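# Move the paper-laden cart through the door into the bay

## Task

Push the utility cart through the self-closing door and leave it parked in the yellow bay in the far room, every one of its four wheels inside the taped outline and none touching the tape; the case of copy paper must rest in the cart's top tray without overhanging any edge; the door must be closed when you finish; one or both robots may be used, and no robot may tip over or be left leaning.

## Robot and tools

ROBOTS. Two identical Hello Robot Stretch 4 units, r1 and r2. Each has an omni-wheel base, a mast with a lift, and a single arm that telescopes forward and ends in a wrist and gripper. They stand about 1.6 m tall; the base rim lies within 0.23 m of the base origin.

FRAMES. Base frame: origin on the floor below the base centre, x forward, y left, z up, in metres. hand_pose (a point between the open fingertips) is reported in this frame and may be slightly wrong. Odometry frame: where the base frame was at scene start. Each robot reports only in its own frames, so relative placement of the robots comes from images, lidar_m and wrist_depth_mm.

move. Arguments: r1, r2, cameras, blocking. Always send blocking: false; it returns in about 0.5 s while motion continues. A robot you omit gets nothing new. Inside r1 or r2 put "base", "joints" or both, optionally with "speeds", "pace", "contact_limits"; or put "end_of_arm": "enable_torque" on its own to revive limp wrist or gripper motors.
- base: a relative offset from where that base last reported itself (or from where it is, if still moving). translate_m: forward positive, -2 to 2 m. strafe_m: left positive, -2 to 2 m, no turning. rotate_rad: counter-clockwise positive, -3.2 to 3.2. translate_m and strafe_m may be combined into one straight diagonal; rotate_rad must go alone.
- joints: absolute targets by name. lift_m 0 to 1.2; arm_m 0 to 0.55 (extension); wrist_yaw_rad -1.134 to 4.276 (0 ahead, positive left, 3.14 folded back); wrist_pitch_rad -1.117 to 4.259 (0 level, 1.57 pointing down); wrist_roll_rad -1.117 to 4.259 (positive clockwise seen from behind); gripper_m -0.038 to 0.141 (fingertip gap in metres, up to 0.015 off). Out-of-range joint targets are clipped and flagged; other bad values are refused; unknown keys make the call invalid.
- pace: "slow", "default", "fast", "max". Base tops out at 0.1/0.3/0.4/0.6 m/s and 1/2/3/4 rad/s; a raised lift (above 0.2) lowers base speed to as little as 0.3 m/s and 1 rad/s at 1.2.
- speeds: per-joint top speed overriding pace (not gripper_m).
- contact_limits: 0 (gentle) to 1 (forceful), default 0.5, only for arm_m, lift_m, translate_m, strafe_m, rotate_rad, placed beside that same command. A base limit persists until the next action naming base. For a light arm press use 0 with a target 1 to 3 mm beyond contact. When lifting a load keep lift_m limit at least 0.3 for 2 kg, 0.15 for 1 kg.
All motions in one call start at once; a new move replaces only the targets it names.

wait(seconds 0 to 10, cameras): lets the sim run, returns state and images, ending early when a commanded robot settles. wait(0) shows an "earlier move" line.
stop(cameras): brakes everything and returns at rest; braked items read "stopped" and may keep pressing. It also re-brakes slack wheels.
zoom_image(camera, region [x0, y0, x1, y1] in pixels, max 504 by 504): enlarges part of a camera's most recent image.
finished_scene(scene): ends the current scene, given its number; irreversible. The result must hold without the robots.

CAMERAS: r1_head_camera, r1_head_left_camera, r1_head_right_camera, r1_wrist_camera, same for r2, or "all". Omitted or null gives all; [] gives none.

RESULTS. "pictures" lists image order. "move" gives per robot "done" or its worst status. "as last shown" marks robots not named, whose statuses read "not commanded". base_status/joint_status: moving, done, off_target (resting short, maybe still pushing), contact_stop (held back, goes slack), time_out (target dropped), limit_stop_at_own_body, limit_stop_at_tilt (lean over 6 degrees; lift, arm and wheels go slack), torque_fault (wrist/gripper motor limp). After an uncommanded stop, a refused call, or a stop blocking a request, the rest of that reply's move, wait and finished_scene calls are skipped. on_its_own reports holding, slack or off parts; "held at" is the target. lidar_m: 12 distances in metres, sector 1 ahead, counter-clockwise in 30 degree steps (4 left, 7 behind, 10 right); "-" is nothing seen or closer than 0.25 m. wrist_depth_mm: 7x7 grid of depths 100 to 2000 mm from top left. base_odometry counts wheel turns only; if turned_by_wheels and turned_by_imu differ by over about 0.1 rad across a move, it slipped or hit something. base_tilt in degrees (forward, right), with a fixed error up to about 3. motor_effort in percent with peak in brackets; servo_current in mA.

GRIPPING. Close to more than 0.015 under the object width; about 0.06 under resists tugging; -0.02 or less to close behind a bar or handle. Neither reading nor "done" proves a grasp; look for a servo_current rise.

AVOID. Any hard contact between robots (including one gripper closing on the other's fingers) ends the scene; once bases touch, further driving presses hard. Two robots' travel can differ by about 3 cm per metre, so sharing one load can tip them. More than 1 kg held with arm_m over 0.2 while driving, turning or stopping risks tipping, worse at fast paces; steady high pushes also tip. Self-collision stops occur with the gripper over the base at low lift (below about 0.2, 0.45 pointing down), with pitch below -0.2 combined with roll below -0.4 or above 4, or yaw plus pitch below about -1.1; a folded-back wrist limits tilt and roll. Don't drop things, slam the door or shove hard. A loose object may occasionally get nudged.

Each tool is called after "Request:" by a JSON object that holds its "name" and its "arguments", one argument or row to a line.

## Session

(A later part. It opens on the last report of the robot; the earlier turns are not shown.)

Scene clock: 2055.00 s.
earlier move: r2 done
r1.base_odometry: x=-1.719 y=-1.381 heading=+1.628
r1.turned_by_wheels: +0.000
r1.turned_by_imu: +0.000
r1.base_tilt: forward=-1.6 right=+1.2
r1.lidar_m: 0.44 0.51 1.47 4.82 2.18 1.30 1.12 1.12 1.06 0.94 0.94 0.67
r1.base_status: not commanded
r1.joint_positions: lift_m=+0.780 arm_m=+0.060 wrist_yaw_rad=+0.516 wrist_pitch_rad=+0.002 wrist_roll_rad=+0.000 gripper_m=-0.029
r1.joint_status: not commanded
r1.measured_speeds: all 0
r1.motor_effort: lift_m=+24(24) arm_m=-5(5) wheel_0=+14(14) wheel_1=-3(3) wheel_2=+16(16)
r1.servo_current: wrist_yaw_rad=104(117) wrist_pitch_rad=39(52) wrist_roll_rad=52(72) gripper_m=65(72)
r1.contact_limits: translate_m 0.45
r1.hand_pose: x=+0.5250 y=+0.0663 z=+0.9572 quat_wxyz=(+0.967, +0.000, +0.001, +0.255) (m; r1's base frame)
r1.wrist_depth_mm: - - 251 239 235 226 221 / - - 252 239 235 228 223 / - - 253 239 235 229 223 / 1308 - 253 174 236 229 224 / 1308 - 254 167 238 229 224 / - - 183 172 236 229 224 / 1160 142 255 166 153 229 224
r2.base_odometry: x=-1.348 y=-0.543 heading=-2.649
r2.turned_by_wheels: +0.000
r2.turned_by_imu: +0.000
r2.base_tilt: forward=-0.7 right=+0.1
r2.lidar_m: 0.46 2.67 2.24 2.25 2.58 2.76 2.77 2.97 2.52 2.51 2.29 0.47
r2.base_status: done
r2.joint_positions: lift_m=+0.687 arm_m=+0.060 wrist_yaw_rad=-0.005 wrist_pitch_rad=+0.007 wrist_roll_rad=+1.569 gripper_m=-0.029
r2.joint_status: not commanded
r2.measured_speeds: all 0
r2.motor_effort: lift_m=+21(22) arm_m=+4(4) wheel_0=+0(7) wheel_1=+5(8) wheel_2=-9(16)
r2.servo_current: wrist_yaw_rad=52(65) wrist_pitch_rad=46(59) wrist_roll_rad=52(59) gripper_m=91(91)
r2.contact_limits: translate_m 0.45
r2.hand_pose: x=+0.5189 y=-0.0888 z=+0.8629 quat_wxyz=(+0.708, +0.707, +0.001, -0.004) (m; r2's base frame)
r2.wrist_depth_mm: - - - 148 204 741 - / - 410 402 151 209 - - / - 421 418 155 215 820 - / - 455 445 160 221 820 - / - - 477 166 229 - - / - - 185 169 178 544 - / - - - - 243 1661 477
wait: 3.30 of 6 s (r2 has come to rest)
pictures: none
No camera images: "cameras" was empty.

Request:
{"name": "move", "arguments": {
  "r2": {"base":{"translate_m":0.294,"strafe_m":-0.054},"pace":"slow","contact_limits":{"translate_m":0.45}},
  "blocking": false,
  "cameras": []
}}

Request:
{"name": "wait", "arguments": {
  "seconds": 6,
  "cameras": ["r2_head_camera"]
}}

Scene clock: 2061.13 s.
move: r2 moving
r1: as last shown
r1.base_tilt: forward=-1.5 right=+1.2
r1.lidar_m: 0.44 0.49 1.46 4.83 2.17 1.30 1.14 1.14 1.07 0.93 0.94 0.67
r1.servo_current: wrist_yaw_rad=78(104) wrist_pitch_rad=46(46) wrist_roll_rad=46(52) gripper_m=65(72)
r1.contact_limits: translate_m 0.45
r1.wrist_depth_mm: - - 251 239 235 228 221 / - - 253 240 236 228 222 / - - 252 241 236 229 223 / 1336 - 255 174 237 229 224 / 1281 - 254 167 237 229 224 / - - 183 171 236 230 225 / - 142 254 166 153 229 226
r2.base_odometry: x=-1.360 y=-0.547 heading=-2.649
r2.turned_by_wheels: +0.000
r2.turned_by_imu: +0.000
r2.base_tilt: forward=-0.7 right=+0.0
r2.lidar_m: 0.44 2.64 2.24 2.24 2.57 2.79 2.78 2.96 2.53 2.51 2.29 0.47
r2.base_status: translate_m moving; strafe_m moving
r2.joint_positions: lift_m=+0.687 arm_m=+0.060 wrist_yaw_rad=-0.005 wrist_pitch_rad=+0.007 wrist_roll_rad=+1.569 gripper_m=-0.029
r2.joint_status: not commanded
r2.measured_speeds: translate_m=+0.049 strafe_m=-0.009 rotate_rad=+0.000 lift_m=+0.000 arm_m=+0.000 wrist_yaw_rad=+0.000 wrist_pitch_rad=+0.000 wrist_roll_rad=+0.000
r2.motor_effort: lift_m=+21(21) arm_m=+4(4) wheel_0=+6(8) wheel_1=+5(7) wheel_2=-12(14)
r2.servo_current: wrist_yaw_rad=52(59) wrist_pitch_rad=39(52) wrist_roll_rad=33(52) gripper_m=91(91)
r2.contact_limits: translate_m 0.45
r2.hand_pose: x=+0.5189 y=-0.0888 z=+0.8629 quat_wxyz=(+0.708, +0.707, +0.001, -0.004) (m; r2's base frame)
r2.wrist_depth_mm: - - - 147 203 732 - / - 404 404 151 209 - - / - 421 418 154 215 820 - / - 459 449 159 220 831 - / - - 477 166 228 - - / - - 186 169 178 544 - / - - - - 241 1576 480
pictures: none
No camera images: "cameras" was empty.

Scene clock: 2064.90 s.
earlier move: r2 done
r1.base_odometry: x=-1.719 y=-1.381 heading=+1.628
r1.turned_by_wheels: +0.000
r1.turned_by_imu: +0.000
r1.base_tilt: forward=-1.6 right=+1.2
r1.lidar_m: 0.45 0.52 1.38 4.84 2.17 1.25 1.14 1.13 1.09 0.94 0.91 0.67
r1.base_status: not commanded
r1.joint_positions: lift_m=+0.780 arm_m=+0.060 wrist_yaw_rad=+0.516 wrist_pitch_rad=+0.002 wrist_roll_rad=+0.000 gripper_m=-0.029
r1.joint_status: not commanded
r1.measured_speeds: all 0
r1.motor_effort: lift_m=+24(24) arm_m=-5(5) wheel_0=+14(14) wheel_1=-3(3) wheel_2=+16(16)
r1.servo_current: wrist_yaw_rad=98(124) wrist_pitch_rad=33(52) wrist_roll_rad=59(65) gripper_m=65(72)
r1.contact_limits: translate_m 0.45
r1.hand_pose: x=+0.5250 y=+0.0663 z=+0.9572 quat_wxyz=(+0.967, +0.000, +0.001, +0.255) (m; r1's base frame)
r1.wrist_depth_mm: - - 252 238 235 227 221 / - - 253 239 236 228 222 / - - 252 240 236 229 222 / - 1229 254 174 237 229 224 / 1430 1205 254 167 238 229 224 / - - 183 171 236 230 224 / - 142 253 166 152 229 225
r2.base_odometry: x=-1.632 y=-0.635 heading=-2.648
r2.turned_by_wheels: +0.001
r2.turned_by_imu: +0.003
r2.base_tilt: forward=-0.7 right=+0.0
r2.lidar_m: 0.48 2.63 2.23 2.23 2.53 3.08 3.05 3.00 2.51 2.50 2.02 0.48
r2.base_status: done
r2.joint_positions: lift_m=+0.687 arm_m=+0.060 wrist_yaw_rad=+0.003 wrist_pitch_rad=+0.007 wrist_roll_rad=+1.569 gripper_m=-0.029
r2.joint_status: not commanded
r2.measured_speeds: all 0
r2.motor_effort: lift_m=+21(22) arm_m=+4(4) wheel_0=+8(15) wheel_1=+5(9) wheel_2=-5(14)
r2.servo_current: wrist_yaw_rad=39(65) wrist_pitch_rad=46(52) wrist_roll_rad=46(65) gripper_m=85(98)
r2.contact_limits: translate_m 0.45
r2.hand_pose: x=+0.5195 y=-0.0866 z=+0.8629 quat_wxyz=(+0.708, +0.707, +0.004, -0.001) (m; r2's base frame)
r2.wrist_depth_mm: - - - 143 200 715 - / - 399 404 148 206 - - / - 415 415 152 213 820 - / - 455 442 158 220 820 - / - - 480 164 228 - - / - - 187 169 179 1576 - / - - - - 244 1708 484
wait: 3.77 of 6 s (r2 has come to rest)
pictures: r2_head_camera
Images, in order (width x height): r2_head_camera 420x560.

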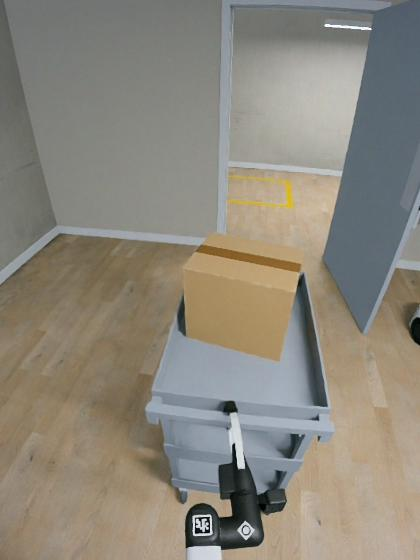

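Request:
{"name": "move", "arguments": {
  "r2": {"base":{"translate_m":0.29,"strafe_m":-0.073},"pace":"slow","contact_limits":{"translate_m":0.45}},
  "blocking": false,
  "cameras": []
}}

Request:
{"name": "wait", "arguments": {
  "seconds": 6,
  "cameras": []
}}

Scene clock: 2070.40 s.
move: r2 moving
r1: as last shown
r1.lidar_m: 0.44 0.50 1.39 4.83 2.17 1.28 1.11 1.14 1.08 0.94 0.94 0.67
r1.motor_effort: lift_m=+24(24) arm_m=-5(5) wheel_0=+14(14) wheel_1=-2(3) wheel_2=+16(16)
r1.servo_current: wrist_yaw_rad=98(111) wrist_pitch_rad=46(52) wrist_roll_rad=52(65) gripper_m=59(72)
r1.contact_limits: translate_m 0.45
r1.wrist_depth_mm: - - 251 237 236 227 223 / - - 253 240 236 229 223 / - - 252 241 236 229 223 / - 1281 254 174 237 229 224 / 1464 1205 255 167 236 228 225 / - 1618 183 171 236 229 224 / - 142 255 166 153 228 225
r2.base_odometry: x=-1.645 y=-0.638 heading=-2.647
r2.turned_by_wheels: +0.001
r2.turned_by_imu: +0.002
r2.base_tilt: forward=-0.6 right=+0.1
r2.lidar_m: 0.45 2.61 2.22 2.25 2.57 3.09 3.07 2.98 2.53 2.47 2.04 0.47
r2.base_status: translate_m moving; strafe_m moving
r2.joint_positions: lift_m=+0.687 arm_m=+0.060 wrist_yaw_rad=+0.003 wrist_pitch_rad=+0.007 wrist_roll_rad=+1.569 gripper_m=-0.029
r2.joint_status: not commanded
r2.measured_speeds: translate_m=+0.048 strafe_m=-0.012 rotate_rad=+0.000 lift_m=+0.000 arm_m=+0.000 wrist_yaw_rad=+0.000 wrist_pitch_rad=+0.000 wrist_roll_rad=+0.000
r2.motor_effort: lift_m=+22(22) arm_m=+4(4) wheel_0=+11(14) wheel_1=+6(7) wheel_2=-10(10)
r2.servo_current: wrist_yaw_rad=39(65) wrist_pitch_rad=52(52) wrist_roll_rad=46(59) gripper_m=91(91)
r2.contact_limits: translate_m 0.45
r2.hand_pose: x=+0.5195 y=-0.0866 z=+0.8629 quat_wxyz=(+0.708, +0.707, +0.004, -0.001) (m; r2's base frame)
r2.wrist_depth_mm: - - - 143 199 707 - / - 399 402 147 205 - - / - 415 415 152 212 809 - / - 455 445 158 220 820 - / - - 477 163 228 - - / - - 186 168 179 1537 - / - - - - 243 1661 477
pictures: none
No camera images: "cameras" was empty.

Scene clock: 2074.13 s.
earlier move: r2 done
r1.base_odometry: x=-1.719 y=-1.381 heading=+1.628
r1.turned_by_wheels: +0.000
r1.turned_by_imu: +0.000
r1.base_tilt: forward=-1.5 right=+1.2
r1.lidar_m: 0.44 0.51 1.40 4.84 2.17 1.31 1.12 1.13 1.07 0.94 0.93 0.68
r1.base_status: not commanded
r1.joint_positions: lift_m=+0.780 arm_m=+0.060 wrist_yaw_rad=+0.516 wrist_pitch_rad=+0.002 wrist_roll_rad=+0.000 gripper_m=-0.029
r1.joint_status: not commanded
r1.measured_speeds: all 0
r1.motor_effort: lift_m=+23(24) arm_m=-5(5) wheel_0=+14(14) wheel_1=-2(3) wheel_2=+16(16)
r1.servo_current: wrist_yaw_rad=91(117) wrist_pitch_rad=46(52) wrist_roll_rad=39(72) gripper_m=59(72)
r1.contact_limits: translate_m 0.45
r1.hand_pose: x=+0.5250 y=+0.0663 z=+0.9572 quat_wxyz=(+0.967, +0.000, +0.001, +0.255) (m; r1's base frame)
r1.wrist_depth_mm: - - 251 238 235 227 222 / - - 252 240 236 227 222 / - - 253 241 236 229 224 / - - 254 174 236 228 224 / - 1397 255 167 238 229 224 / - - 182 172 236 230 225 / - 142 253 166 152 229 226
r2.base_odometry: x=-1.922 y=-0.708 heading=-2.648
r2.turned_by_wheels: +0.000
r2.turned_by_imu: +0.002
r2.base_tilt: forward=-0.7 right=+0.1
r2.lidar_m: 0.46 2.62 2.22 2.22 2.55 3.37 3.39 2.97 2.52 2.48 1.79 0.47
r2.base_status: done
r2.joint_positions: lift_m=+0.687 arm_m=+0.060 wrist_yaw_rad=+0.003 wrist_pitch_rad=+0.007 wrist_roll_rad=+1.569 gripper_m=-0.029
r2.joint_status: not commanded
r2.measured_speeds: all 0
r2.motor_effort: lift_m=+21(22) arm_m=+4(4) wheel_0=+8(16) wheel_1=+6(9) wheel_2=-5(10)
r2.servo_current: wrist_yaw_rad=52(65) wrist_pitch_rad=46(59) wrist_roll_rad=39(65) gripper_m=85(98)
r2.contact_limits: translate_m 0.45
r2.hand_pose: x=+0.5195 y=-0.0866 z=+0.8629 quat_wxyz=(+0.708, +0.707, +0.004, -0.001) (m; r2's base frame)
r2.wrist_depth_mm: - - - 152 208 1537 - / - - 580 155 213 798 - / - 415 415 158 217 798 - / - 449 445 162 224 831 - / - 480 469 167 229 - - / - - 187 170 179 - - / - - - - - 1708 484
wait: 3.73 of 6 s (r2 has come to rest)
pictures: none
No camera images: "cameras" was empty.

Request:
{"name": "move", "arguments": {
  "r2": {"base":{"translate_m":0.25,"strafe_m":0.015},"pace":"slow","contact_limits":{"translate_m":0.45}},
  "blocking": false,
  "cameras": []
}}

Request:
{"name": "wait", "arguments": {
  "seconds": 6,
  "cameras": ["r2_head_camera"]
}}

Scene clock: 2082.30 s.
move: r2 moving
r1: as last shown
r1.base_tilt: forward=-1.6 right=+1.2
r1.lidar_m: 0.46 0.53 1.37 4.82 2.16 1.32 1.12 1.11 1.09 0.94 0.93 0.66
r1.motor_effort: lift_m=+23(24) arm_m=-5(5) wheel_0=+14(14) wheel_1=-3(3) wheel_2=+16(16)
r1.servo_current: wrist_yaw_rad=104(104) wrist_pitch_rad=39(46) wrist_roll_rad=59(59) gripper_m=59(65)
r1.contact_limits: translate_m 0.45
r1.wrist_depth_mm: - - 251 238 233 227 222 / - - 253 239 235 228 223 / - - 254 240 236 229 224 / - - 254 174 237 229 224 / - 1366 254 167 236 229 224 / - - 183 171 236 231 224 / - 142 256 166 153 229 225
r2.base_odometry: x=-1.933 y=-0.714 heading=-2.647
r2.turned_by_wheels: +0.000
r2.turned_by_imu: +0.001
r2.base_tilt: forward=-0.7 right=+0.1
r2.lidar_m: 0.47 2.64 2.24 2.22 2.58 3.38 3.37 2.98 2.52 2.51 1.80 0.48
r2.base_status: translate_m moving; strafe_m moving
r2.joint_positions: lift_m=+0.687 arm_m=+0.060 wrist_yaw_rad=+0.003 wrist_pitch_rad=+0.007 wrist_roll_rad=+1.569 gripper_m=-0.029
r2.joint_status: not commanded
r2.measured_speeds: translate_m=+0.048 strafe_m=+0.004 rotate_rad=-0.003 lift_m=+0.000 arm_m=+0.000 wrist_yaw_rad=+0.000 wrist_pitch_rad=+0.000 wrist_roll_rad=+0.000
r2.motor_effort: lift_m=+21(22) arm_m=+4(4) wheel_0=+6(12) wheel_1=+8(10) wheel_2=-10(11)
r2.servo_current: wrist_yaw_rad=46(59) wrist_pitch_rad=52(52) wrist_roll_rad=39(52) gripper_m=91(98)
r2.contact_limits: translate_m 0.45
r2.hand_pose: x=+0.5195 y=-0.0866 z=+0.8629 quat_wxyz=(+0.708, +0.707, +0.004, -0.001) (m; r2's base frame)
r2.wrist_depth_mm: - - - 152 209 1499 - / - - 609 155 214 798 - / - 418 421 158 219 809 - / - 449 442 162 224 831 - / - 480 469 167 228 - - / - - 187 169 179 - - / - - - - - 1576 484
pictures: none
No camera images: "cameras" was empty.

Scene clock: 2085.57 s.
earlier move: r2 done
r1.base_odometry: x=-1.719 y=-1.381 heading=+1.628
r1.turned_by_wheels: +0.000
r1.turned_by_imu: +0.000
r1.base_tilt: forward=-1.6 right=+1.2
r1.lidar_m: 0.45 0.52 1.61 4.84 2.17 1.29 1.13 1.15 1.06 0.94 0.95 0.66
r1.base_status: not commanded
r1.joint_positions: lift_m=+0.780 arm_m=+0.060 wrist_yaw_rad=+0.516 wrist_pitch_rad=+0.002 wrist_roll_rad=+0.000 gripper_m=-0.029
r1.joint_status: not commanded
r1.measured_speeds: all 0
r1.motor_effort: lift_m=+24(24) arm_m=-5(5) wheel_0=+13(14) wheel_1=-2(3) wheel_2=+16(16)
r1.servo_current: wrist_yaw_rad=91(111) wrist_pitch_rad=46(52) wrist_roll_rad=59(65) gripper_m=65(72)
r1.contact_limits: translate_m 0.45
r1.hand_pose: x=+0.5250 y=+0.0663 z=+0.9572 quat_wxyz=(+0.967, +0.000, +0.001, +0.255) (m; r1's base frame)
r1.wrist_depth_mm: - - 251 239 235 227 222 / - - 251 238 235 228 223 / - - 252 239 236 229 223 / 1499 - 255 173 236 229 224 / - - 254 167 236 229 224 / - - 182 171 236 229 225 / - 151 255 166 153 229 226
r2.base_odometry: x=-2.135 y=-0.839 heading=-2.648
r2.turned_by_wheels: -0.001
r2.turned_by_imu: -0.002
r2.base_tilt: forward=-0.7 right=+0.1
r2.lidar_m: 0.45 2.53 2.17 2.14 2.48 3.62 3.60 3.03 2.61 2.57 1.50 0.46
r2.base_status: done
r2.joint_positions: lift_m=+0.687 arm_m=+0.060 wrist_yaw_rad=-0.004 wrist_pitch_rad=+0.007 wrist_roll_rad=+1.569 gripper_m=-0.029
r2.joint_status: not commanded
r2.measured_speeds: all 0
r2.motor_effort: lift_m=+21(22) arm_m=+4(4) wheel_0=+1(12) wheel_1=+3(10) wheel_2=-10(14)
r2.servo_current: wrist_yaw_rad=46(59) wrist_pitch_rad=46(59) wrist_roll_rad=46(59) gripper_m=91(98)
r2.contact_limits: translate_m 0.45
r2.hand_pose: x=+0.5189 y=-0.0886 z=+0.8629 quat_wxyz=(+0.708, +0.707, +0.001, -0.004) (m; r2's base frame)
r2.wrist_depth_mm: 1708 - - 151 208 1430 - / - - 484 155 213 - - / - 418 421 158 218 798 - / - 442 442 162 223 831 - / - 480 469 167 229 - - / - - 187 169 178 564 - / - - - - 239 1661 477
wait: 3.27 of 6 s (r2 has come to rest)
pictures: r2_head_camera
Images, in order (width x height): r2_head_camera 420x560.

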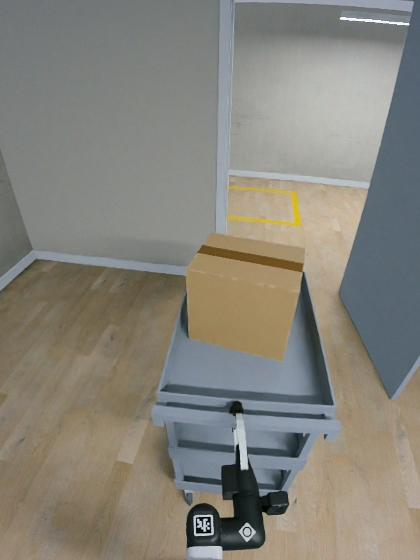

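Request:
{"name": "move", "arguments": {
  "r2": {"base":{"strafe_m":-0.15},"pace":"slow","contact_limits":{"strafe_m":0.45}},
  "blocking": false,
  "cameras": []
}}

Request:
{"name": "wait", "arguments": {
  "seconds": 6,
  "cameras": []
}}

Request:
{"name": "move", "arguments": {
  "r2": {"base":{"translate_m":-0.5,"strafe_m":-0.012},"pace":"slow","contact_limits":{"translate_m":0.45}},
  "blocking": false,
  "cameras": []
}}

Request:
{"name": "wait", "arguments": {
  "seconds": 8,
  "cameras": []
}}

Request:
{"name": "move", "arguments": {
  "r2": {"base":{"translate_m":-0.44,"strafe_m":0.087},"pace":"slow","contact_limits":{"translate_m":0.45}},
  "blocking": false,
  "cameras": []
}}

Request:
{"name": "wait", "arguments": {
  "seconds": 8,
  "cameras": ["r2_head_camera"]
}}

Scene clock: 2104.00 s.
move: r2 moving
r1: as last shown
r1.lidar_m: 0.45 0.52 1.60 4.83 2.15 1.30 1.13 1.14 1.05 0.94 0.92 0.68
r1.motor_effort: lift_m=+24(24) arm_m=-5(5) wheel_0=+14(14) wheel_1=-3(3) wheel_2=+16(16)
r1.servo_current: wrist_yaw_rad=104(111) wrist_pitch_rad=46(46) wrist_roll_rad=52(65) gripper_m=72(72)
r1.contact_limits: translate_m 0.45
r1.wrist_depth_mm: - - 250 239 235 227 221 / - - 252 240 236 229 224 / - - 252 240 236 229 223 / 1499 - 253 175 236 229 223 / - - 253 167 238 229 224 / - - 183 172 236 231 225 / - 151 255 166 152 229 227
r2.base_odometry: x=-2.142 y=-0.827 heading=-2.648
r2.turned_by_wheels: +0.000
r2.turned_by_imu: +0.001
r2.base_tilt: forward=-0.7 right=+0.1
r2.lidar_m: 0.49 2.51 2.18 2.17 2.50 3.61 3.60 3.02 2.58 2.57 1.47 0.47
r2.base_status: strafe_m moving
r2.joint_positions: lift_m=+0.687 arm_m=+0.060 wrist_yaw_rad=-0.003 wrist_pitch_rad=+0.007 wrist_roll_rad=+1.569 gripper_m=-0.029
r2.joint_status: not commanded
r2.measured_speeds: translate_m=+0.000 strafe_m=-0.055 rotate_rad=+0.001 lift_m=+0.000 arm_m=+0.000 wrist_yaw_rad=+0.014 wrist_pitch_rad=+0.000 wrist_roll_rad=+0.000
r2.motor_effort: lift_m=+21(22) arm_m=+4(4) wheel_0=+8(9) wheel_1=-6(8) wheel_2=+0(9)
r2.servo_current: wrist_yaw_rad=46(59) wrist_pitch_rad=52(52) wrist_roll_rad=46(52) gripper_m=85(91)
r2.contact_limits: strafe_m 0.45
r2.hand_pose: x=+0.5190 y=-0.0882 z=+0.8629 quat_wxyz=(+0.708, +0.707, +0.002, -0.003) (m; r2's base frame)
r2.wrist_depth_mm: 1808 - - 148 206 707 - / 1756 - 449 152 211 - - / - 418 418 156 216 820 - / - 445 445 160 221 831 - / - 488 473 167 228 - - / - - 186 169 179 564 - / - - - - 239 1576 469
pictures: none
No camera images: "cameras" was empty.

Scene clock: 2106.13 s.
earlier move: r2 done
r1.base_odometry: x=-1.719 y=-1.381 heading=+1.628
r1.turned_by_wheels: +0.000
r1.turned_by_imu: +0.000
r1.base_tilt: forward=-1.6 right=+1.2
r1.lidar_m: 0.45 0.51 1.49 4.83 2.15 1.27 1.13 1.14 1.07 0.93 0.93 0.65
r1.base_status: not commanded
r1.joint_positions: lift_m=+0.780 arm_m=+0.060 wrist_yaw_rad=+0.516 wrist_pitch_rad=+0.002 wrist_roll_rad=+0.000 gripper_m=-0.029
r1.joint_status: not commanded
r1.measured_speeds: all 0
r1.motor_effort: lift_m=+24(24) arm_m=-5(5) wheel_0=+13(14) wheel_1=-3(3) wheel_2=+16(16)
r1.servo_current: wrist_yaw_rad=98(111) wrist_pitch_rad=33(52) wrist_roll_rad=52(65) gripper_m=72(72)
r1.contact_limits: translate_m 0.45
r1.hand_pose: x=+0.5250 y=+0.0663 z=+0.9572 quat_wxyz=(+0.967, +0.000, +0.001, +0.255) (m; r1's base frame)
r1.wrist_depth_mm: - - 250 237 235 227 222 / - - 252 240 236 229 223 / - - 252 241 236 229 223 / - - 254 174 236 229 224 / - 1205 253 167 237 229 224 / - - 183 171 236 230 224 / - 156 254 166 152 229 224
r2.base_odometry: x=-2.206 y=-0.707 heading=-2.648
r2.turned_by_wheels: +0.000
r2.turned_by_imu: +0.001
r2.base_tilt: forward=-0.6 right=+0.0
r2.lidar_m: 0.43 0.47 2.32 2.32 2.66 3.66 3.65 2.88 2.44 2.45 1.38 0.48
r2.base_status: done
r2.joint_positions: lift_m=+0.687 arm_m=+0.060 wrist_yaw_rad=+0.005 wrist_pitch_rad=+0.007 wrist_roll_rad=+1.569 gripper_m=-0.029
r2.joint_status: not commanded
r2.measured_speeds: all 0
r2.motor_effort: lift_m=+21(22) arm_m=+4(5) wheel_0=+6(17) wheel_1=-4(8) wheel_2=-1(9)
r2.servo_current: wrist_yaw_rad=52(65) wrist_pitch_rad=46(59) wrist_roll_rad=46(59) gripper_m=85(91)
r2.contact_limits: strafe_m 0.45
r2.hand_pose: x=+0.5197 y=-0.0858 z=+0.8629 quat_wxyz=(+0.708, +0.707, +0.004, -0.001) (m; r2's base frame)
r2.wrist_depth_mm: 1863 - - 173 234 1661 1182 / 1756 - - 173 233 1618 - / - - 436 172 233 831 - / - 439 442 233 233 842 - / - 455 455 171 231 831 - / - 473 186 171 179 - - / - - 480 - - - -
wait: 2.13 of 6 s (r2 has come to rest)
pictures: none
No camera images: "cameras" was empty.

Scene clock: 2106.63 s.
move: r2 moving
r1: as last shown
r1.lidar_m: 0.43 0.51 1.30 4.83 2.15 1.30 1.14 1.13 1.06 0.92 0.93 0.67
r1.servo_current: wrist_yaw_rad=98(111) wrist_pitch_rad=33(46) wrist_roll_rad=39(59) gripper_m=65(72)
r1.contact_limits: translate_m 0.45
r1.wrist_depth_mm: - - 250 238 235 228 222 / - - 252 239 234 227 222 / - - 253 240 236 228 224 / - - 254 174 236 229 224 / - 1229 254 167 237 229 225 / - - 182 172 236 230 225 / - 157 255 166 153 229 226
r2.base_odometry: x=-2.195 y=-0.701 heading=-2.648
r2.turned_by_wheels: +0.000
r2.turned_by_imu: +0.000
r2.base_tilt: forward=-0.6 right=+0.1
r2.lidar_m: 0.44 0.48 2.32 2.31 2.68 3.65 3.61 2.87 2.45 2.41 1.38 0.50
r2.base_status: translate_m moving; strafe_m moving
r2.joint_positions: lift_m=+0.687 arm_m=+0.060 wrist_yaw_rad=+0.005 wrist_pitch_rad=+0.007 wrist_roll_rad=+1.569 gripper_m=-0.029
r2.joint_status: not commanded
r2.measured_speeds: translate_m=-0.048 strafe_m=-0.001 rotate_rad=-0.001 lift_m=+0.000 arm_m=+0.000 wrist_yaw_rad=+0.000 wrist_pitch_rad=+0.000 wrist_roll_rad=+0.000
r2.motor_effort: lift_m=+21(22) arm_m=-4(4) wheel_0=-7(8) wheel_1=-7(9) wheel_2=+15(15)
r2.servo_current: wrist_yaw_rad=52(59) wrist_pitch_rad=46(52) wrist_roll_rad=52(65) gripper_m=91(91)
r2.contact_limits: translate_m 0.45
r2.hand_pose: x=+0.5198 y=-0.0858 z=+0.8629 quat_wxyz=(+0.708, +0.707, +0.004, -0.001) (m; r2's base frame)
r2.wrist_depth_mm: 1756 - - 175 236 1576 1205 / 1756 - - 174 235 1661 - / - - 433 173 234 820 - / - 442 439 234 234 831 - / - 455 455 172 233 831 - / - 473 186 171 178 - - / - - 480 - - 539 -
pictures: none
No camera images: "cameras" was empty.

Scene clock: 2112.43 s.
earlier move: r2 done
r1.base_odometry: x=-1.719 y=-1.381 heading=+1.628
r1.turned_by_wheels: +0.000
r1.turned_by_imu: +0.000
r1.base_tilt: forward=-1.6 right=+1.2
r1.lidar_m: 0.45 0.51 1.12 4.83 2.15 1.31 1.12 1.13 1.04 0.90 0.94 0.68
r1.base_status: not commanded
r1.joint_positions: lift_m=+0.780 arm_m=+0.060 wrist_yaw_rad=+0.516 wrist_pitch_rad=+0.002 wrist_roll_rad=+0.000 gripper_m=-0.029
r1.joint_status: not commanded
r1.measured_speeds: all 0
r1.motor_effort: lift_m=+24(24) arm_m=-5(5) wheel_0=+13(14) wheel_1=-3(3) wheel_2=+16(16)
r1.servo_current: wrist_yaw_rad=98(124) wrist_pitch_rad=46(52) wrist_roll_rad=39(72) gripper_m=65(72)
r1.contact_limits: translate_m 0.45
r1.hand_pose: x=+0.5250 y=+0.0663 z=+0.9572 quat_wxyz=(+0.967, +0.000, +0.001, +0.255) (m; r1's base frame)
r1.wrist_depth_mm: - - 250 238 235 228 221 / - - 252 240 236 228 222 / - - 252 241 236 229 223 / 1008 1098 253 174 236 229 224 / 976 1042 255 167 237 229 224 / - - 182 172 236 231 224 / - 142 253 166 153 229 224
r2.base_odometry: x=-1.771 y=-0.460 heading=-2.649
r2.turned_by_wheels: -0.001
r2.turned_by_imu: -0.001
r2.base_tilt: forward=-0.6 right=+0.0
r2.lidar_m: 0.44 2.89 2.44 2.43 2.74 3.17 3.16 2.75 2.32 2.30 1.83 0.46
r2.base_status: done
r2.joint_positions: lift_m=+0.687 arm_m=+0.060 wrist_yaw_rad=+0.000 wrist_pitch_rad=+0.007 wrist_roll_rad=+1.569 gripper_m=-0.029
r2.joint_status: not commanded
r2.measured_speeds: all 0
r2.motor_effort: lift_m=+21(22) arm_m=-4(4) wheel_0=-8(12) wheel_1=-6(9) wheel_2=+5(15)
r2.servo_current: wrist_yaw_rad=52(65) wrist_pitch_rad=46(59) wrist_roll_rad=52(65) gripper_m=85(98)
r2.contact_limits: translate_m 0.45
r2.hand_pose: x=+0.5193 y=-0.0873 z=+0.8629 quat_wxyz=(+0.708, +0.707, +0.003, -0.002) (m; r2's base frame)
r2.wrist_depth_mm: - - - 142 197 750 - / - 397 402 147 205 - - / - 413 415 151 212 798 - / - 459 449 158 220 831 - / - - 484 165 228 - - / - - 186 170 178 559 - / - - - - 244 1576 477
wait: 5.80 of 8 s (r2 has come to rest)
pictures: none
No camera images: "cameras" was empty.

Scene clock: 2112.93 s.
move: r2 moving
r1: as last shown
r1.lidar_m: 0.44 0.53 1.13 4.82 2.17 1.31 1.13 1.15 1.08 0.93 0.95 0.68
r1.servo_current: wrist_yaw_rad=98(104) wrist_pitch_rad=39(52) wrist_roll_rad=46(52) gripper_m=65(72)
r1.contact_limits: translate_m 0.45
r1.wrist_depth_mm: - - 251 239 236 228 222 / - - 251 238 236 227 222 / - - 253 240 236 229 224 / 991 1118 253 174 236 229 224 / 960 1042 255 167 238 229 224 / - - 182 172 236 231 224 / - 142 253 166 153 228 225
r2.base_odometry: x=-1.759 y=-0.457 heading=-2.649
r2.turned_by_wheels: -0.001
r2.turned_by_imu: -0.001
r2.base_tilt: forward=-0.7 right=+0.0
r2.lidar_m: 0.47 2.88 2.45 2.44 2.73 3.14 3.15 2.73 2.32 2.31 1.84 0.46
r2.base_status: translate_m moving; strafe_m moving
r2.joint_positions: lift_m=+0.687 arm_m=+0.060 wrist_yaw_rad=+0.000 wrist_pitch_rad=+0.007 wrist_roll_rad=+1.569 gripper_m=-0.029
r2.joint_status: not commanded
r2.measured_speeds: translate_m=-0.049 strafe_m=+0.009 rotate_rad=+0.000 lift_m=+0.000 arm_m=+0.000 wrist_yaw_rad=+0.000 wrist_pitch_rad=+0.000 wrist_roll_rad=+0.000
r2.motor_effort: lift_m=+21(22) arm_m=-4(4) wheel_0=-7(14) wheel_1=-8(9) wheel_2=+10(12)
r2.servo_current: wrist_yaw_rad=46(59) wrist_pitch_rad=46(52) wrist_roll_rad=39(52) gripper_m=85(91)
r2.contact_limits: translate_m 0.45
r2.hand_pose: x=+0.5193 y=-0.0873 z=+0.8629 quat_wxyz=(+0.708, +0.707, +0.003, -0.002) (m; r2's base frame)
r2.wrist_depth_mm: - - - 141 197 - - / - 397 399 146 204 - - / - 418 415 151 211 - - / - 455 445 157 220 831 - / - - 484 165 228 - - / - - 186 169 178 554 525 / - - - - 245 1661 473
pictures: none
No camera images: "cameras" was empty.

Scene clock: 2118.17 s.
earlier move: r2 done
r1.base_odometry: x=-1.719 y=-1.381 heading=+1.628
r1.turned_by_wheels: +0.000
r1.turned_by_imu: +0.000
r1.base_tilt: forward=-1.6 right=+1.2
r1.lidar_m: 0.45 0.51 1.34 1.36 2.15 1.30 1.13 1.13 1.09 0.94 0.94 0.65
r1.base_status: not commanded
r1.joint_positions: lift_m=+0.780 arm_m=+0.060 wrist_yaw_rad=+0.516 wrist_pitch_rad=+0.002 wrist_roll_rad=+0.000 gripper_m=-0.029
r1.joint_status: not commanded
r1.measured_speeds: all 0
r1.motor_effort: lift_m=+24(24) arm_m=-5(5) wheel_0=+13(14) wheel_1=-3(3) wheel_2=+16(16)
r1.servo_current: wrist_yaw_rad=104(117) wrist_pitch_rad=46(52) wrist_roll_rad=46(65) gripper_m=72(78)
r1.contact_limits: translate_m 0.45
r1.hand_pose: x=+0.5250 y=+0.0663 z=+0.9572 quat_wxyz=(+0.967, +0.000, +0.001, +0.255) (m; r1's base frame)
r1.wrist_depth_mm: - - 253 238 235 228 221 / - - 252 240 236 228 222 / - - 253 239 236 228 224 / - - 254 174 237 230 224 / - - 253 167 237 229 224 / - - 182 171 236 231 225 / - 157 254 165 152 229 227
r2.base_odometry: x=-1.343 y=-0.329 heading=-2.650
r2.turned_by_wheels: -0.001
r2.turned_by_imu: -0.003
r2.base_tilt: forward=-0.7 right=+0.0
r2.lidar_m: 0.51 2.92 2.45 2.45 2.81 2.72 2.72 2.72 2.31 2.31 2.31 0.36
r2.base_status: done
r2.joint_positions: lift_m=+0.687 arm_m=+0.060 wrist_yaw_rad=-0.005 wrist_pitch_rad=+0.007 wrist_roll_rad=+1.569 gripper_m=-0.029
r2.joint_status: not commanded
r2.measured_speeds: all 0
r2.motor_effort: lift_m=+21(22) arm_m=-4(4) wheel_0=-10(18) wheel_1=-7(9) wheel_2=+1(12)
r2.servo_current: wrist_yaw_rad=65(65) wrist_pitch_rad=52(59) wrist_roll_rad=46(59) gripper_m=85(98)
r2.contact_limits: translate_m 0.45
r2.hand_pose: x=+0.5188 y=-0.0890 z=+0.8629 quat_wxyz=(+0.708, +0.707, +0.001, -0.004) (m; r2's base frame)
r2.wrist_depth_mm: - 336 332 - - - - / - 387 389 - - - - / - 508 469 - 164 - - / - - - - 186 564 512 / - - - 120 220 1576 477 / - - 186 143 179 1499 1182 / - - - - 362 1576 1060
wait: 5.23 of 8 s (r2 has come to rest)
pictures: r2_head_camera
Images, in order (width x height): r2_head_camera 420x560.

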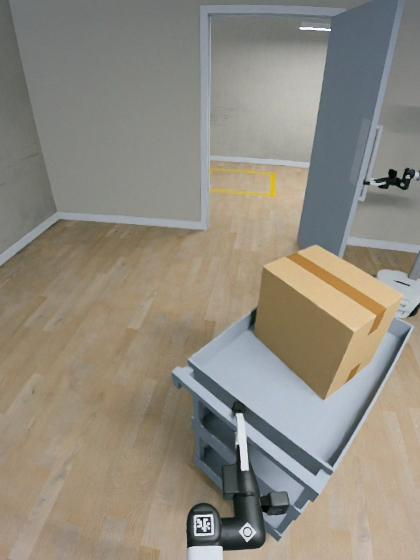

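Request:
{"name": "move", "arguments": {
  "r2": {"base":{"translate_m":-0.98,"strafe_m":0.21},"pace":"slow","contact_limits":{"translate_m":0.45}},
  "blocking": false,
  "cameras": []
}}

Request:
{"name": "wait", "arguments": {
  "seconds": 10,
  "cameras": []
}}

Request:
{"name": "wait", "arguments": {
  "seconds": 4,
  "cameras": ["r2_head_camera"]
}}

Scene clock: 2128.40 s.
move: r2 moving
r1: as last shown
r1.lidar_m: 0.42 0.52 1.34 1.40 2.14 1.28 1.12 1.14 1.08 0.92 0.96 0.66
r1.servo_current: wrist_yaw_rad=104(104) wrist_pitch_rad=39(46) wrist_roll_rad=46(52) gripper_m=59(72)
r1.contact_limits: translate_m 0.45
r1.wrist_depth_mm: - - 251 239 235 228 222 / - - 251 239 235 229 221 / - - 253 241 237 229 224 / - - 254 174 236 229 224 / - - 254 167 238 229 224 / - - 182 171 236 231 225 / - 157 254 166 153 229 225
r2.base_odometry: x=-1.331 y=-0.326 heading=-2.651
r2.turned_by_wheels: -0.001
r2.turned_by_imu: -0.001
r2.base_tilt: forward=-0.7 right=+0.1
r2.lidar_m: 0.51 2.91 2.47 2.44 2.77 2.70 2.69 2.71 2.28 2.29 2.63 0.37
r2.base_status: translate_m moving; strafe_m moving
r2.joint_positions: lift_m=+0.687 arm_m=+0.060 wrist_yaw_rad=-0.005 wrist_pitch_rad=+0.007 wrist_roll_rad=+1.569 gripper_m=-0.029
r2.joint_status: not commanded
r2.measured_speeds: translate_m=-0.049 strafe_m=+0.010 rotate_rad=+0.001 lift_m=+0.000 arm_m=+0.000 wrist_yaw_rad=+0.000 wrist_pitch_rad=+0.000 wrist_roll_rad=+0.000
r2.motor_effort: lift_m=+21(21) arm_m=-3(4) wheel_0=-18(18) wheel_1=-9(10) wheel_2=+8(8)
r2.servo_current: wrist_yaw_rad=39(59) wrist_pitch_rad=52(52) wrist_roll_rad=46(52) gripper_m=85(91)
r2.contact_limits: translate_m 0.45
r2.hand_pose: x=+0.5188 y=-0.0890 z=+0.8629 quat_wxyz=(+0.708, +0.707, +0.001, -0.004) (m; r2's base frame)
r2.wrist_depth_mm: - 336 334 - - - - / - 384 387 - - - - / - 500 466 - 164 - - / - - - - 186 549 517 / - - - 121 221 1537 473 / - - 185 143 179 1499 1182 / - - - - 359 1576 1078
pictures: none
No camera images: "cameras" was empty.

Scene clock: 2138.40 s.
earlier move: r2 moving
r1.base_odometry: x=-1.719 y=-1.381 heading=+1.628
r1.turned_by_wheels: +0.000
r1.turned_by_imu: -0.001
r1.base_tilt: forward=-1.6 right=+1.2
r1.lidar_m: 0.44 0.51 4.24 2.19 2.17 1.30 1.13 1.13 1.07 0.93 0.94 0.65
r1.base_status: not commanded
r1.joint_positions: lift_m=+0.780 arm_m=+0.060 wrist_yaw_rad=+0.516 wrist_pitch_rad=+0.002 wrist_roll_rad=+0.000 gripper_m=-0.029
r1.joint_status: not commanded
r1.measured_speeds: all 0
r1.motor_effort: lift_m=+24(24) arm_m=-5(5) wheel_0=+14(14) wheel_1=-3(3) wheel_2=+16(16)
r1.servo_current: wrist_yaw_rad=111(117) wrist_pitch_rad=52(52) wrist_roll_rad=59(78) gripper_m=59(72)
r1.contact_limits: translate_m 0.45
r1.hand_pose: x=+0.5250 y=+0.0663 z=+0.9572 quat_wxyz=(+0.967, +0.000, +0.001, +0.255) (m; r1's base frame)
r1.wrist_depth_mm: - - 252 238 235 228 222 / - - 251 239 236 228 223 / - - 253 240 236 229 224 / - - 254 174 236 229 224 / - - 255 167 237 229 224 / - - 183 171 236 231 224 / - 157 255 166 153 229 225
r2.base_odometry: x=-0.392 y=-0.057 heading=-2.652
r2.turned_by_wheels: -0.001
r2.turned_by_imu: -0.012
r2.base_tilt: forward=-0.6 right=+0.1
r2.lidar_m: 0.54 2.96 2.44 2.42 2.08 1.73 1.73 1.96 2.30 2.27 0.46 0.36
r2.base_status: translate_m moving; strafe_m moving
r2.joint_positions: lift_m=+0.687 arm_m=+0.060 wrist_yaw_rad=-0.012 wrist_pitch_rad=+0.007 wrist_roll_rad=+1.569 gripper_m=-0.029
r2.joint_status: not commanded
r2.measured_speeds: translate_m=-0.052 strafe_m=+0.011 rotate_rad=+0.001 lift_m=+0.000 arm_m=+0.000 wrist_yaw_rad=+0.000 wrist_pitch_rad=+0.000 wrist_roll_rad=+0.000
r2.motor_effort: lift_m=+21(22) arm_m=-4(4) wheel_0=-12(20) wheel_1=-9(11) wheel_2=+0(9)
r2.servo_current: wrist_yaw_rad=72(91) wrist_pitch_rad=52(59) wrist_roll_rad=46(59) gripper_m=91(98)
r2.contact_limits: translate_m 0.45
r2.hand_pose: x=+0.5182 y=-0.0909 z=+0.8629 quat_wxyz=(+0.708, +0.707, -0.002, -0.007) (m; r2's base frame)
r2.wrist_depth_mm: - - - - - - - / - - - - - - - / - - - - - - - / - - - - - - 452 / - - - - - 1464 436 / - - - - 167 379 1118 / - - - - - 1537 1182
wait: 10.00 s; no rest
pictures: none
No camera images: "cameras" was empty.

Scene clock: 2139.17 s.
earlier move: r2 done
r1.base_odometry: x=-1.719 y=-1.381 heading=+1.628
r1.turned_by_wheels: +0.000
r1.turned_by_imu: +0.000
r1.base_tilt: forward=-1.6 right=+1.2
r1.lidar_m: 0.43 0.53 4.26 2.18 2.16 1.28 1.13 1.13 1.09 0.94 0.94 0.66
r1.base_status: not commanded
r1.joint_positions: lift_m=+0.780 arm_m=+0.060 wrist_yaw_rad=+0.516 wrist_pitch_rad=+0.002 wrist_roll_rad=+0.000 gripper_m=-0.029
r1.joint_status: not commanded
r1.measured_speeds: all 0
r1.motor_effort: lift_m=+24(24) arm_m=-5(5) wheel_0=+14(14) wheel_1=-3(3) wheel_2=+16(16)
r1.servo_current: wrist_yaw_rad=85(117) wrist_pitch_rad=46(52) wrist_roll_rad=52(78) gripper_m=65(72)
r1.contact_limits: translate_m 0.45
r1.hand_pose: x=+0.5250 y=+0.0663 z=+0.9572 quat_wxyz=(+0.967, +0.000, +0.001, +0.255) (m; r1's base frame)
r1.wrist_depth_mm: - - 252 238 234 227 221 / - - 252 239 236 229 223 / - - 253 242 236 229 224 / - - 254 174 236 229 224 / - - 254 167 237 229 224 / - - 183 172 236 229 224 / - 157 253 166 153 229 224
r2.base_odometry: x=-0.380 y=-0.053 heading=-2.651
r2.turned_by_wheels: +0.000
r2.turned_by_imu: +0.000
r2.base_tilt: forward=-0.7 right=+0.1
r2.lidar_m: 0.50 2.95 2.44 2.42 2.04 1.73 1.71 1.96 2.29 2.29 0.46 0.33
r2.base_status: done
r2.joint_positions: lift_m=+0.687 arm_m=+0.060 wrist_yaw_rad=-0.012 wrist_pitch_rad=+0.007 wrist_roll_rad=+1.569 gripper_m=-0.029
r2.joint_status: not commanded
r2.measured_speeds: all 0
r2.motor_effort: lift_m=+21(22) arm_m=-4(4) wheel_0=-14(20) wheel_1=-7(11) wheel_2=-1(9)
r2.servo_current: wrist_yaw_rad=72(91) wrist_pitch_rad=46(59) wrist_roll_rad=39(59) gripper_m=85(98)
r2.contact_limits: translate_m 0.45
r2.hand_pose: x=+0.5182 y=-0.0909 z=+0.8629 quat_wxyz=(+0.708, +0.707, -0.002, -0.007) (m; r2's base frame)
r2.wrist_depth_mm: - - - - - - - / - - - - - - - / - - - - - - - / - - - - - - 455 / - - - - - 1464 436 / - - - - 167 377 1118 / - - - - - 1576 1160
wait: 0.77 of 4 s (r2 has come to rest)
pictures: r2_head_camera
Images, in order (width x height): r2_head_camera 420x560.

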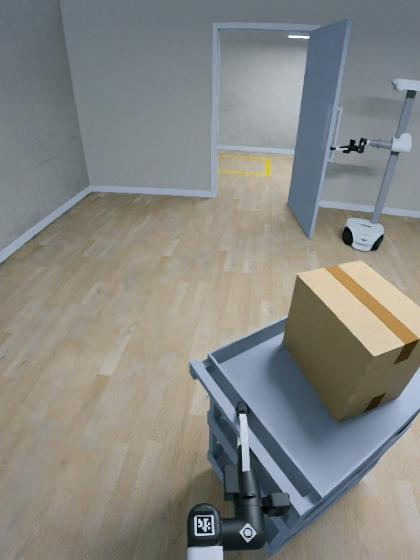

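Request:
{"name": "move", "arguments": {
  "r2": {"base":{"strafe_m":-0.56},"pace":"slow","contact_limits":{"strafe_m":0.5}},
  "blocking": false,
  "cameras": []
}}

Request:
{"name": "wait", "arguments": {
  "seconds": 9,
  "cameras": ["r2_head_camera"]
}}

Scene clock: 2169.53 s.
move: r2 moving
r1: as last shown
r1.lidar_m: 0.45 0.51 4.28 2.18 2.19 1.33 1.14 1.13 1.07 0.94 0.94 0.69
r1.motor_effort: lift_m=+24(24) arm_m=-5(5) wheel_0=+13(14) wheel_1=-2(3) wheel_2=+16(16)
r1.servo_current: wrist_yaw_rad=85(111) wrist_pitch_rad=46(46) wrist_roll_rad=52(65) gripper_m=65(72)
r1.contact_limits: translate_m 0.45
r1.wrist_depth_mm: - - 252 238 234 227 222 / - - 252 240 235 227 223 / - - 254 240 236 228 223 / - - 253 174 236 229 224 / - - 255 167 238 229 224 / - - 183 171 236 230 224 / - 157 254 166 152 229 225
r2.base_odometry: x=-0.386 y=-0.041 heading=-2.652
r2.turned_by_wheels: +0.000
r2.turned_by_imu: +0.000
r2.base_tilt: forward=-0.6 right=+0.0
r2.lidar_m: 0.50 2.97 2.45 2.44 2.07 1.72 1.73 1.93 2.30 2.26 0.47 0.34
r2.base_status: strafe_m moving
r2.joint_positions: lift_m=+0.687 arm_m=+0.060 wrist_yaw_rad=-0.013 wrist_pitch_rad=+0.007 wrist_roll_rad=+1.569 gripper_m=-0.029
r2.joint_status: not commanded
r2.measured_speeds: translate_m=-0.001 strafe_m=-0.057 rotate_rad=+0.003 lift_m=+0.000 arm_m=+0.000 wrist_yaw_rad=+0.000 wrist_pitch_rad=+0.000 wrist_roll_rad=+0.000
r2.motor_effort: lift_m=+21(21) arm_m=-4(4) wheel_0=+9(11) wheel_1=-10(12) wheel_2=-2(2)
r2.servo_current: wrist_yaw_rad=65(78) wrist_pitch_rad=46(52) wrist_roll_rad=46(59) gripper_m=78(91)
r2.contact_limits: strafe_m 0.5
r2.hand_pose: x=+0.5182 y=-0.0911 z=+0.8629 quat_wxyz=(+0.708, +0.707, -0.002, -0.007) (m; r2's base frame)
r2.wrist_depth_mm: - - - - - - - / - - - - - - - / - - - - - - - / - - - - - - 455 / - - - - - 1464 436 / - - - - 167 379 1118 / - - - - - 1576 1160
pictures: none
No camera images: "cameras" was empty.

Scene clock: 2175.80 s.
earlier move: r2 done
r1.base_odometry: x=-1.719 y=-1.381 heading=+1.628
r1.turned_by_wheels: +0.000
r1.turned_by_imu: +0.000
r1.base_tilt: forward=-1.6 right=+1.2
r1.lidar_m: 0.43 0.52 4.26 1.92 2.17 1.28 1.14 1.13 1.07 0.93 0.93 0.65
r1.base_status: not commanded
r1.joint_positions: lift_m=+0.780 arm_m=+0.060 wrist_yaw_rad=+0.516 wrist_pitch_rad=+0.002 wrist_roll_rad=+0.000 gripper_m=-0.029
r1.joint_status: not commanded
r1.measured_speeds: all 0
r1.motor_effort: lift_m=+24(24) arm_m=-5(5) wheel_0=+13(14) wheel_1=-3(3) wheel_2=+16(16)
r1.servo_current: wrist_yaw_rad=98(117) wrist_pitch_rad=39(59) wrist_roll_rad=59(65) gripper_m=65(78)
r1.contact_limits: translate_m 0.45
r1.hand_pose: x=+0.5250 y=+0.0663 z=+0.9572 quat_wxyz=(+0.967, +0.000, +0.001, +0.255) (m; r1's base frame)
r1.wrist_depth_mm: - - 251 239 236 228 222 / - - 251 239 236 227 221 / - - 253 241 236 229 223 / - - 253 174 237 229 224 / - - 256 167 236 229 224 / - - 183 171 236 230 224 / - 157 254 166 153 229 226
r2.base_odometry: x=-0.643 y=+0.441 heading=-2.651
r2.turned_by_wheels: +0.000
r2.turned_by_imu: +0.003
r2.base_tilt: forward=-0.7 right=+0.1
r2.lidar_m: 0.52 3.62 2.98 2.95 2.20 1.85 1.81 2.08 1.73 1.73 1.97 0.40
r2.base_status: done
r2.joint_positions: lift_m=+0.687 arm_m=+0.060 wrist_yaw_rad=+0.004 wrist_pitch_rad=+0.007 wrist_roll_rad=+1.569 gripper_m=-0.029
r2.joint_status: not commanded
r2.measured_speeds: all 0
r2.motor_effort: lift_m=+21(22) arm_m=-4(4) wheel_0=+6(17) wheel_1=-2(12) wheel_2=-1(3)
r2.servo_current: wrist_yaw_rad=59(85) wrist_pitch_rad=52(59) wrist_roll_rad=46(59) gripper_m=85(91)
r2.contact_limits: strafe_m 0.5
r2.hand_pose: x=+0.5196 y=-0.0864 z=+0.8629 quat_wxyz=(+0.708, +0.707, +0.004, -0.001) (m; r2's base frame)
r2.wrist_depth_mm: - 330 332 - 132 - - / - 377 382 - 147 - - / - 462 449 - 165 - - / - - - 105 191 554 - / - - - 122 211 1576 473 / - - 187 145 177 1576 1205 / - - - - 347 345 355
wait: 6.27 of 9 s (r2 has come to rest)
pictures: r2_head_camera
Images, in order (width x height): r2_head_camera 420x560.

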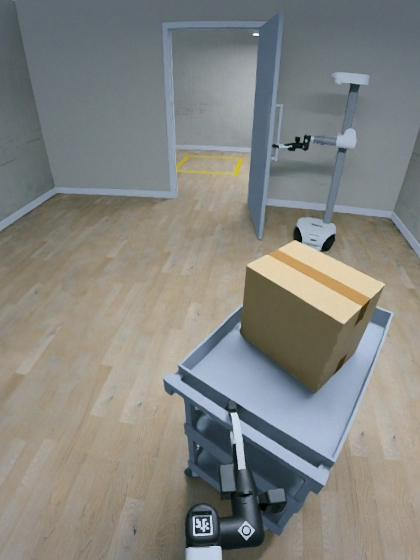

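Request:
{"name": "move", "arguments": {
  "r2": {"base":{"translate_m":-0.405,"strafe_m":0.63},"pace":"slow","contact_limits":{"translate_m":0.5}},
  "blocking": false,
  "cameras": []
}}

Request:
{"name": "wait", "arguments": {
  "seconds": 10,
  "cameras": ["r2_head_camera"]
}}

Scene clock: 2187.00 s.
move: r2 moving
r1: as last shown
r1.lidar_m: 0.44 0.50 4.23 1.91 2.17 1.30 1.14 1.15 1.09 0.93 0.92 0.66
r1.motor_effort: lift_m=+24(24) arm_m=-5(5) wheel_0=+13(14) wheel_1=-2(3) wheel_2=+16(16)
r1.servo_current: wrist_yaw_rad=117(117) wrist_pitch_rad=46(46) wrist_roll_rad=52(65) gripper_m=65(72)
r1.contact_limits: translate_m 0.45
r1.wrist_depth_mm: - - 252 238 235 227 222 / - - 252 240 236 228 223 / - - 254 241 236 229 223 / - - 254 173 236 229 224 / - - 254 167 237 229 224 / - - 183 172 236 231 224 / - 156 255 166 152 228 225
r2.base_odometry: x=-0.633 y=+0.435 heading=-2.651
r2.turned_by_wheels: +0.000
r2.turned_by_imu: +0.000
r2.base_tilt: forward=-0.7 right=+0.1
r2.lidar_m: 0.52 3.57 2.95 2.96 2.18 1.84 1.81 2.07 1.77 1.75 1.99 0.39
r2.base_status: translate_m moving; strafe_m moving
r2.joint_positions: lift_m=+0.687 arm_m=+0.060 wrist_yaw_rad=+0.000 wrist_pitch_rad=+0.007 wrist_roll_rad=+1.569 gripper_m=-0.029
r2.joint_status: not commanded
r2.measured_speeds: translate_m=-0.026 strafe_m=+0.040 rotate_rad=-0.004 lift_m=+0.000 arm_m=+0.000 wrist_yaw_rad=-0.024 wrist_pitch_rad=+0.000 wrist_roll_rad=+0.000
r2.motor_effort: lift_m=+21(21) arm_m=-4(4) wheel_0=-7(10) wheel_1=+4(6) wheel_2=+10(10)
r2.servo_current: wrist_yaw_rad=39(59) wrist_pitch_rad=52(52) wrist_roll_rad=46(59) gripper_m=85(91)
r2.contact_limits: translate_m 0.5
r2.hand_pose: x=+0.5193 y=-0.0873 z=+0.8629 quat_wxyz=(+0.708, +0.707, +0.003, -0.002) (m; r2's base frame)
r2.wrist_depth_mm: - 338 336 - 139 - - / - 379 382 - 156 - - / - 459 445 - 172 - - / - - - 113 193 1430 - / - - - 129 220 1576 480 / - - 187 151 178 1576 1160 / - - - - 345 347 347
pictures: none
No camera images: "cameras" was empty.

Scene clock: 2195.27 s.
earlier move: r2 done
r1.base_odometry: x=-1.719 y=-1.381 heading=+1.628
r1.turned_by_wheels: +0.000
r1.turned_by_imu: -0.001
r1.base_tilt: forward=-1.6 right=+1.2
r1.lidar_m: 0.45 0.49 4.26 2.55 2.16 1.29 1.12 1.15 1.06 0.94 0.93 0.66
r1.base_status: not commanded
r1.joint_positions: lift_m=+0.780 arm_m=+0.060 wrist_yaw_rad=+0.516 wrist_pitch_rad=+0.002 wrist_roll_rad=+0.000 gripper_m=-0.029
r1.joint_status: not commanded
r1.measured_speeds: all 0
r1.motor_effort: lift_m=+24(24) arm_m=-4(5) wheel_0=+14(14) wheel_1=-2(3) wheel_2=+16(16)
r1.servo_current: wrist_yaw_rad=98(117) wrist_pitch_rad=39(52) wrist_roll_rad=52(72) gripper_m=65(72)
r1.contact_limits: translate_m 0.45
r1.hand_pose: x=+0.5250 y=+0.0663 z=+0.9572 quat_wxyz=(+0.967, +0.000, +0.001, +0.255) (m; r1's base frame)
r1.wrist_depth_mm: - - 250 240 234 228 221 / - - 252 240 236 228 222 / - - 253 241 236 229 224 / - - 254 174 236 229 223 / - - 255 167 236 229 224 / - - 182 171 236 230 225 / - 157 255 166 153 229 227
r2.base_odometry: x=+0.010 y=+0.076 heading=-2.653
r2.turned_by_wheels: -0.001
r2.turned_by_imu: -0.009
r2.base_tilt: forward=-0.7 right=+0.1
r2.lidar_m: 0.52 2.95 2.45 2.46 1.55 1.31 1.28 1.49 2.29 2.26 0.40 0.34
r2.base_status: done
r2.joint_positions: lift_m=+0.687 arm_m=+0.060 wrist_yaw_rad=-0.023 wrist_pitch_rad=+0.007 wrist_roll_rad=+1.569 gripper_m=-0.029
r2.joint_status: not commanded
r2.measured_speeds: all 0
r2.on_its_own: wrist_yaw_rad is at rest, and its servo_current (137 mA) is outside its rest range (0 to 104 mA)
r2.motor_effort: lift_m=+22(22) arm_m=-4(4) wheel_0=-16(23) wheel_1=+0(6) wheel_2=-4(11)
r2.servo_current: wrist_yaw_rad=137(156) wrist_pitch_rad=46(59) wrist_roll_rad=52(65) gripper_m=85(91)
r2.contact_limits: translate_m 0.5
r2.hand_pose: x=+0.5172 y=-0.0941 z=+0.8629 quat_wxyz=(+0.708, +0.706, -0.006, -0.011) (m; r2's base frame)
r2.wrist_depth_mm: - - - - - - - / - - - - - - - / - - - - - - - / - - - - - - 445 / - - - - - 1397 427 / - - - - 168 368 1098 / - - - - - 1537 1160
wait: 8.27 of 10 s (r2 has come to rest)
pictures: r2_head_camera
Images, in order (width x height): r2_head_camera 420x560.

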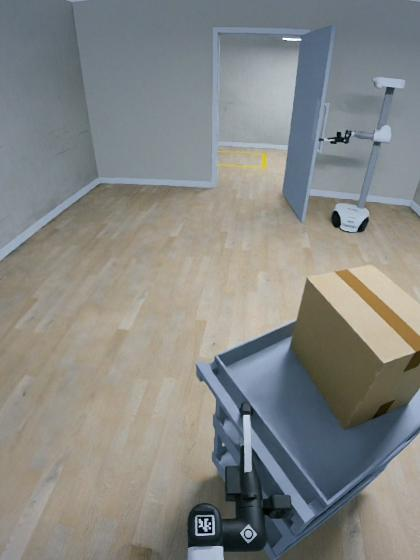

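Request:
{"name": "move", "arguments": {
  "r2": {"base":{"rotate_rad":-0.5},"pace":"slow","contact_limits":{"rotate_rad":0.6}},
  "blocking": false,
  "cameras": []
}}

Request:
{"name": "wait", "arguments": {
  "seconds": 5,
  "cameras": ["r2_head_camera"]
}}

Scene clock: 2200.90 s.
move: r2 moving
r1: as last shown
r1.turned_by_imu: +0.000
r1.lidar_m: 0.43 0.51 4.26 2.59 2.18 1.30 1.15 1.13 1.09 0.93 0.95 0.67
r1.motor_effort: lift_m=+24(24) arm_m=-5(5) wheel_0=+13(14) wheel_1=-3(3) wheel_2=+16(16)
r1.servo_current: wrist_yaw_rad=98(117) wrist_pitch_rad=46(46) wrist_roll_rad=52(72) gripper_m=65(72)
r1.contact_limits: translate_m 0.45
r1.wrist_depth_mm: - - 250 239 235 228 222 / - - 252 239 236 229 223 / - - 253 240 237 229 223 / - - 254 174 237 229 224 / - - 255 167 238 229 224 / - - 183 171 236 229 224 / - 157 254 165 153 229 225
r2.base_odometry: x=+0.010 y=+0.075 heading=-2.775
r2.turned_by_wheels: -0.122
r2.turned_by_imu: -0.118
r2.base_tilt: forward=-0.7 right=+0.0
r2.lidar_m: 0.46 3.25 2.50 2.44 1.75 1.33 1.31 1.39 2.06 2.27 0.62 0.35
r2.base_status: rotate_rad moving
r2.joint_positions: lift_m=+0.687 arm_m=+0.060 wrist_yaw_rad=+0.005 wrist_pitch_rad=+0.007 wrist_roll_rad=+1.569 gripper_m=-0.029
r2.joint_status: not commanded
r2.measured_speeds: translate_m=+0.001 strafe_m=+0.001 rotate_rad=-0.469 lift_m=+0.000 arm_m=+0.000 wrist_yaw_rad=+0.107 wrist_pitch_rad=+0.000 wrist_roll_rad=+0.000
r2.motor_effort: lift_m=+21(22) arm_m=-4(4) wheel_0=+15(15) wheel_1=+8(8) wheel_2=+11(11)
r2.servo_current: wrist_yaw_rad=59(143) wrist_pitch_rad=52(52) wrist_roll_rad=46(59) gripper_m=85(91)
r2.contact_limits: rotate_rad 0.6
r2.hand_pose: x=+0.5197 y=-0.0860 z=+0.8629 quat_wxyz=(+0.708, +0.707, +0.004, -0.001) (m; r2's base frame)
r2.wrist_depth_mm: - - - - - - - / - - - - - - - / - - - - - - - / - - - - - - 459 / - - - - - 1499 1160 / - - - - 167 366 379 / - - - - - 1576 1182
pictures: none
No camera images: "cameras" was empty.

Scene clock: 2202.10 s.
earlier move: r2 done
r1.base_odometry: x=-1.719 y=-1.381 heading=+1.628
r1.turned_by_wheels: +0.000
r1.turned_by_imu: +0.000
r1.base_tilt: forward=-1.6 right=+1.2
r1.lidar_m: 0.45 0.50 4.24 2.54 2.13 1.29 1.13 1.14 1.06 0.93 0.93 0.67
r1.base_status: not commanded
r1.joint_positions: lift_m=+0.780 arm_m=+0.060 wrist_yaw_rad=+0.516 wrist_pitch_rad=+0.002 wrist_roll_rad=+0.000 gripper_m=-0.029
r1.joint_status: not commanded
r1.measured_speeds: all 0
r1.motor_effort: lift_m=+24(24) arm_m=-5(5) wheel_0=+13(14) wheel_1=-3(3) wheel_2=+16(16)
r1.servo_current: wrist_yaw_rad=104(117) wrist_pitch_rad=39(52) wrist_roll_rad=52(72) gripper_m=72(72)
r1.contact_limits: translate_m 0.45
r1.hand_pose: x=+0.5250 y=+0.0663 z=+0.9572 quat_wxyz=(+0.967, +0.000, +0.001, +0.255) (m; r1's base frame)
r1.wrist_depth_mm: - - 252 238 235 228 223 / - - 252 240 236 228 223 / - - 253 239 236 228 224 / - - 254 174 236 230 224 / - - 255 167 237 229 224 / - - 182 171 236 230 225 / - 156 254 166 153 228 225
r2.base_odometry: x=+0.010 y=+0.076 heading=+3.132
r2.turned_by_wheels: -0.376
r2.turned_by_imu: -0.364
r2.base_tilt: forward=-0.6 right=+0.0
r2.lidar_m: 0.47 4.54 2.93 2.47 2.48 1.56 1.30 1.28 1.49 2.28 2.27 0.45
r2.base_status: done
r2.joint_positions: lift_m=+0.687 arm_m=+0.060 wrist_yaw_rad=-0.003 wrist_pitch_rad=+0.007 wrist_roll_rad=+1.569 gripper_m=-0.029
r2.joint_status: not commanded
r2.measured_speeds: all 0
r2.motor_effort: lift_m=+21(22) arm_m=-4(5) wheel_0=+5(26) wheel_1=+4(13) wheel_2=+6(16)
r2.servo_current: wrist_yaw_rad=46(143) wrist_pitch_rad=46(59) wrist_roll_rad=46(59) gripper_m=85(98)
r2.contact_limits: rotate_rad 0.6
r2.hand_pose: x=+0.5191 y=-0.0883 z=+0.8629 quat_wxyz=(+0.708, +0.707, +0.001, -0.004) (m; r2's base frame)
r2.wrist_depth_mm: - 517 496 130 183 - - / - 382 384 135 194 - - / - 424 421 142 206 - - / - 473 459 151 216 - - / - - 504 160 226 - - / - - 186 168 178 1464 500 / - - - - - 1576 1182
wait: 1.20 of 5 s (r2 has come to rest)
pictures: r2_head_camera
Images, in order (width x height): r2_head_camera 420x560.

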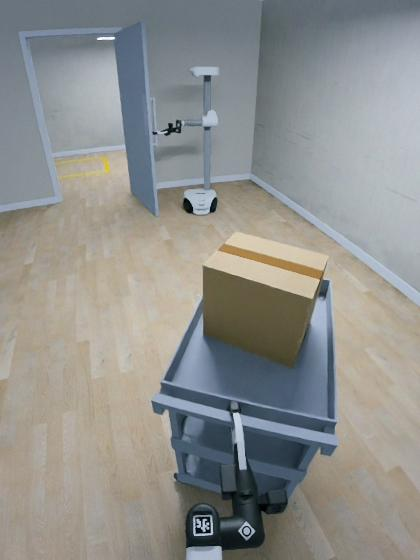

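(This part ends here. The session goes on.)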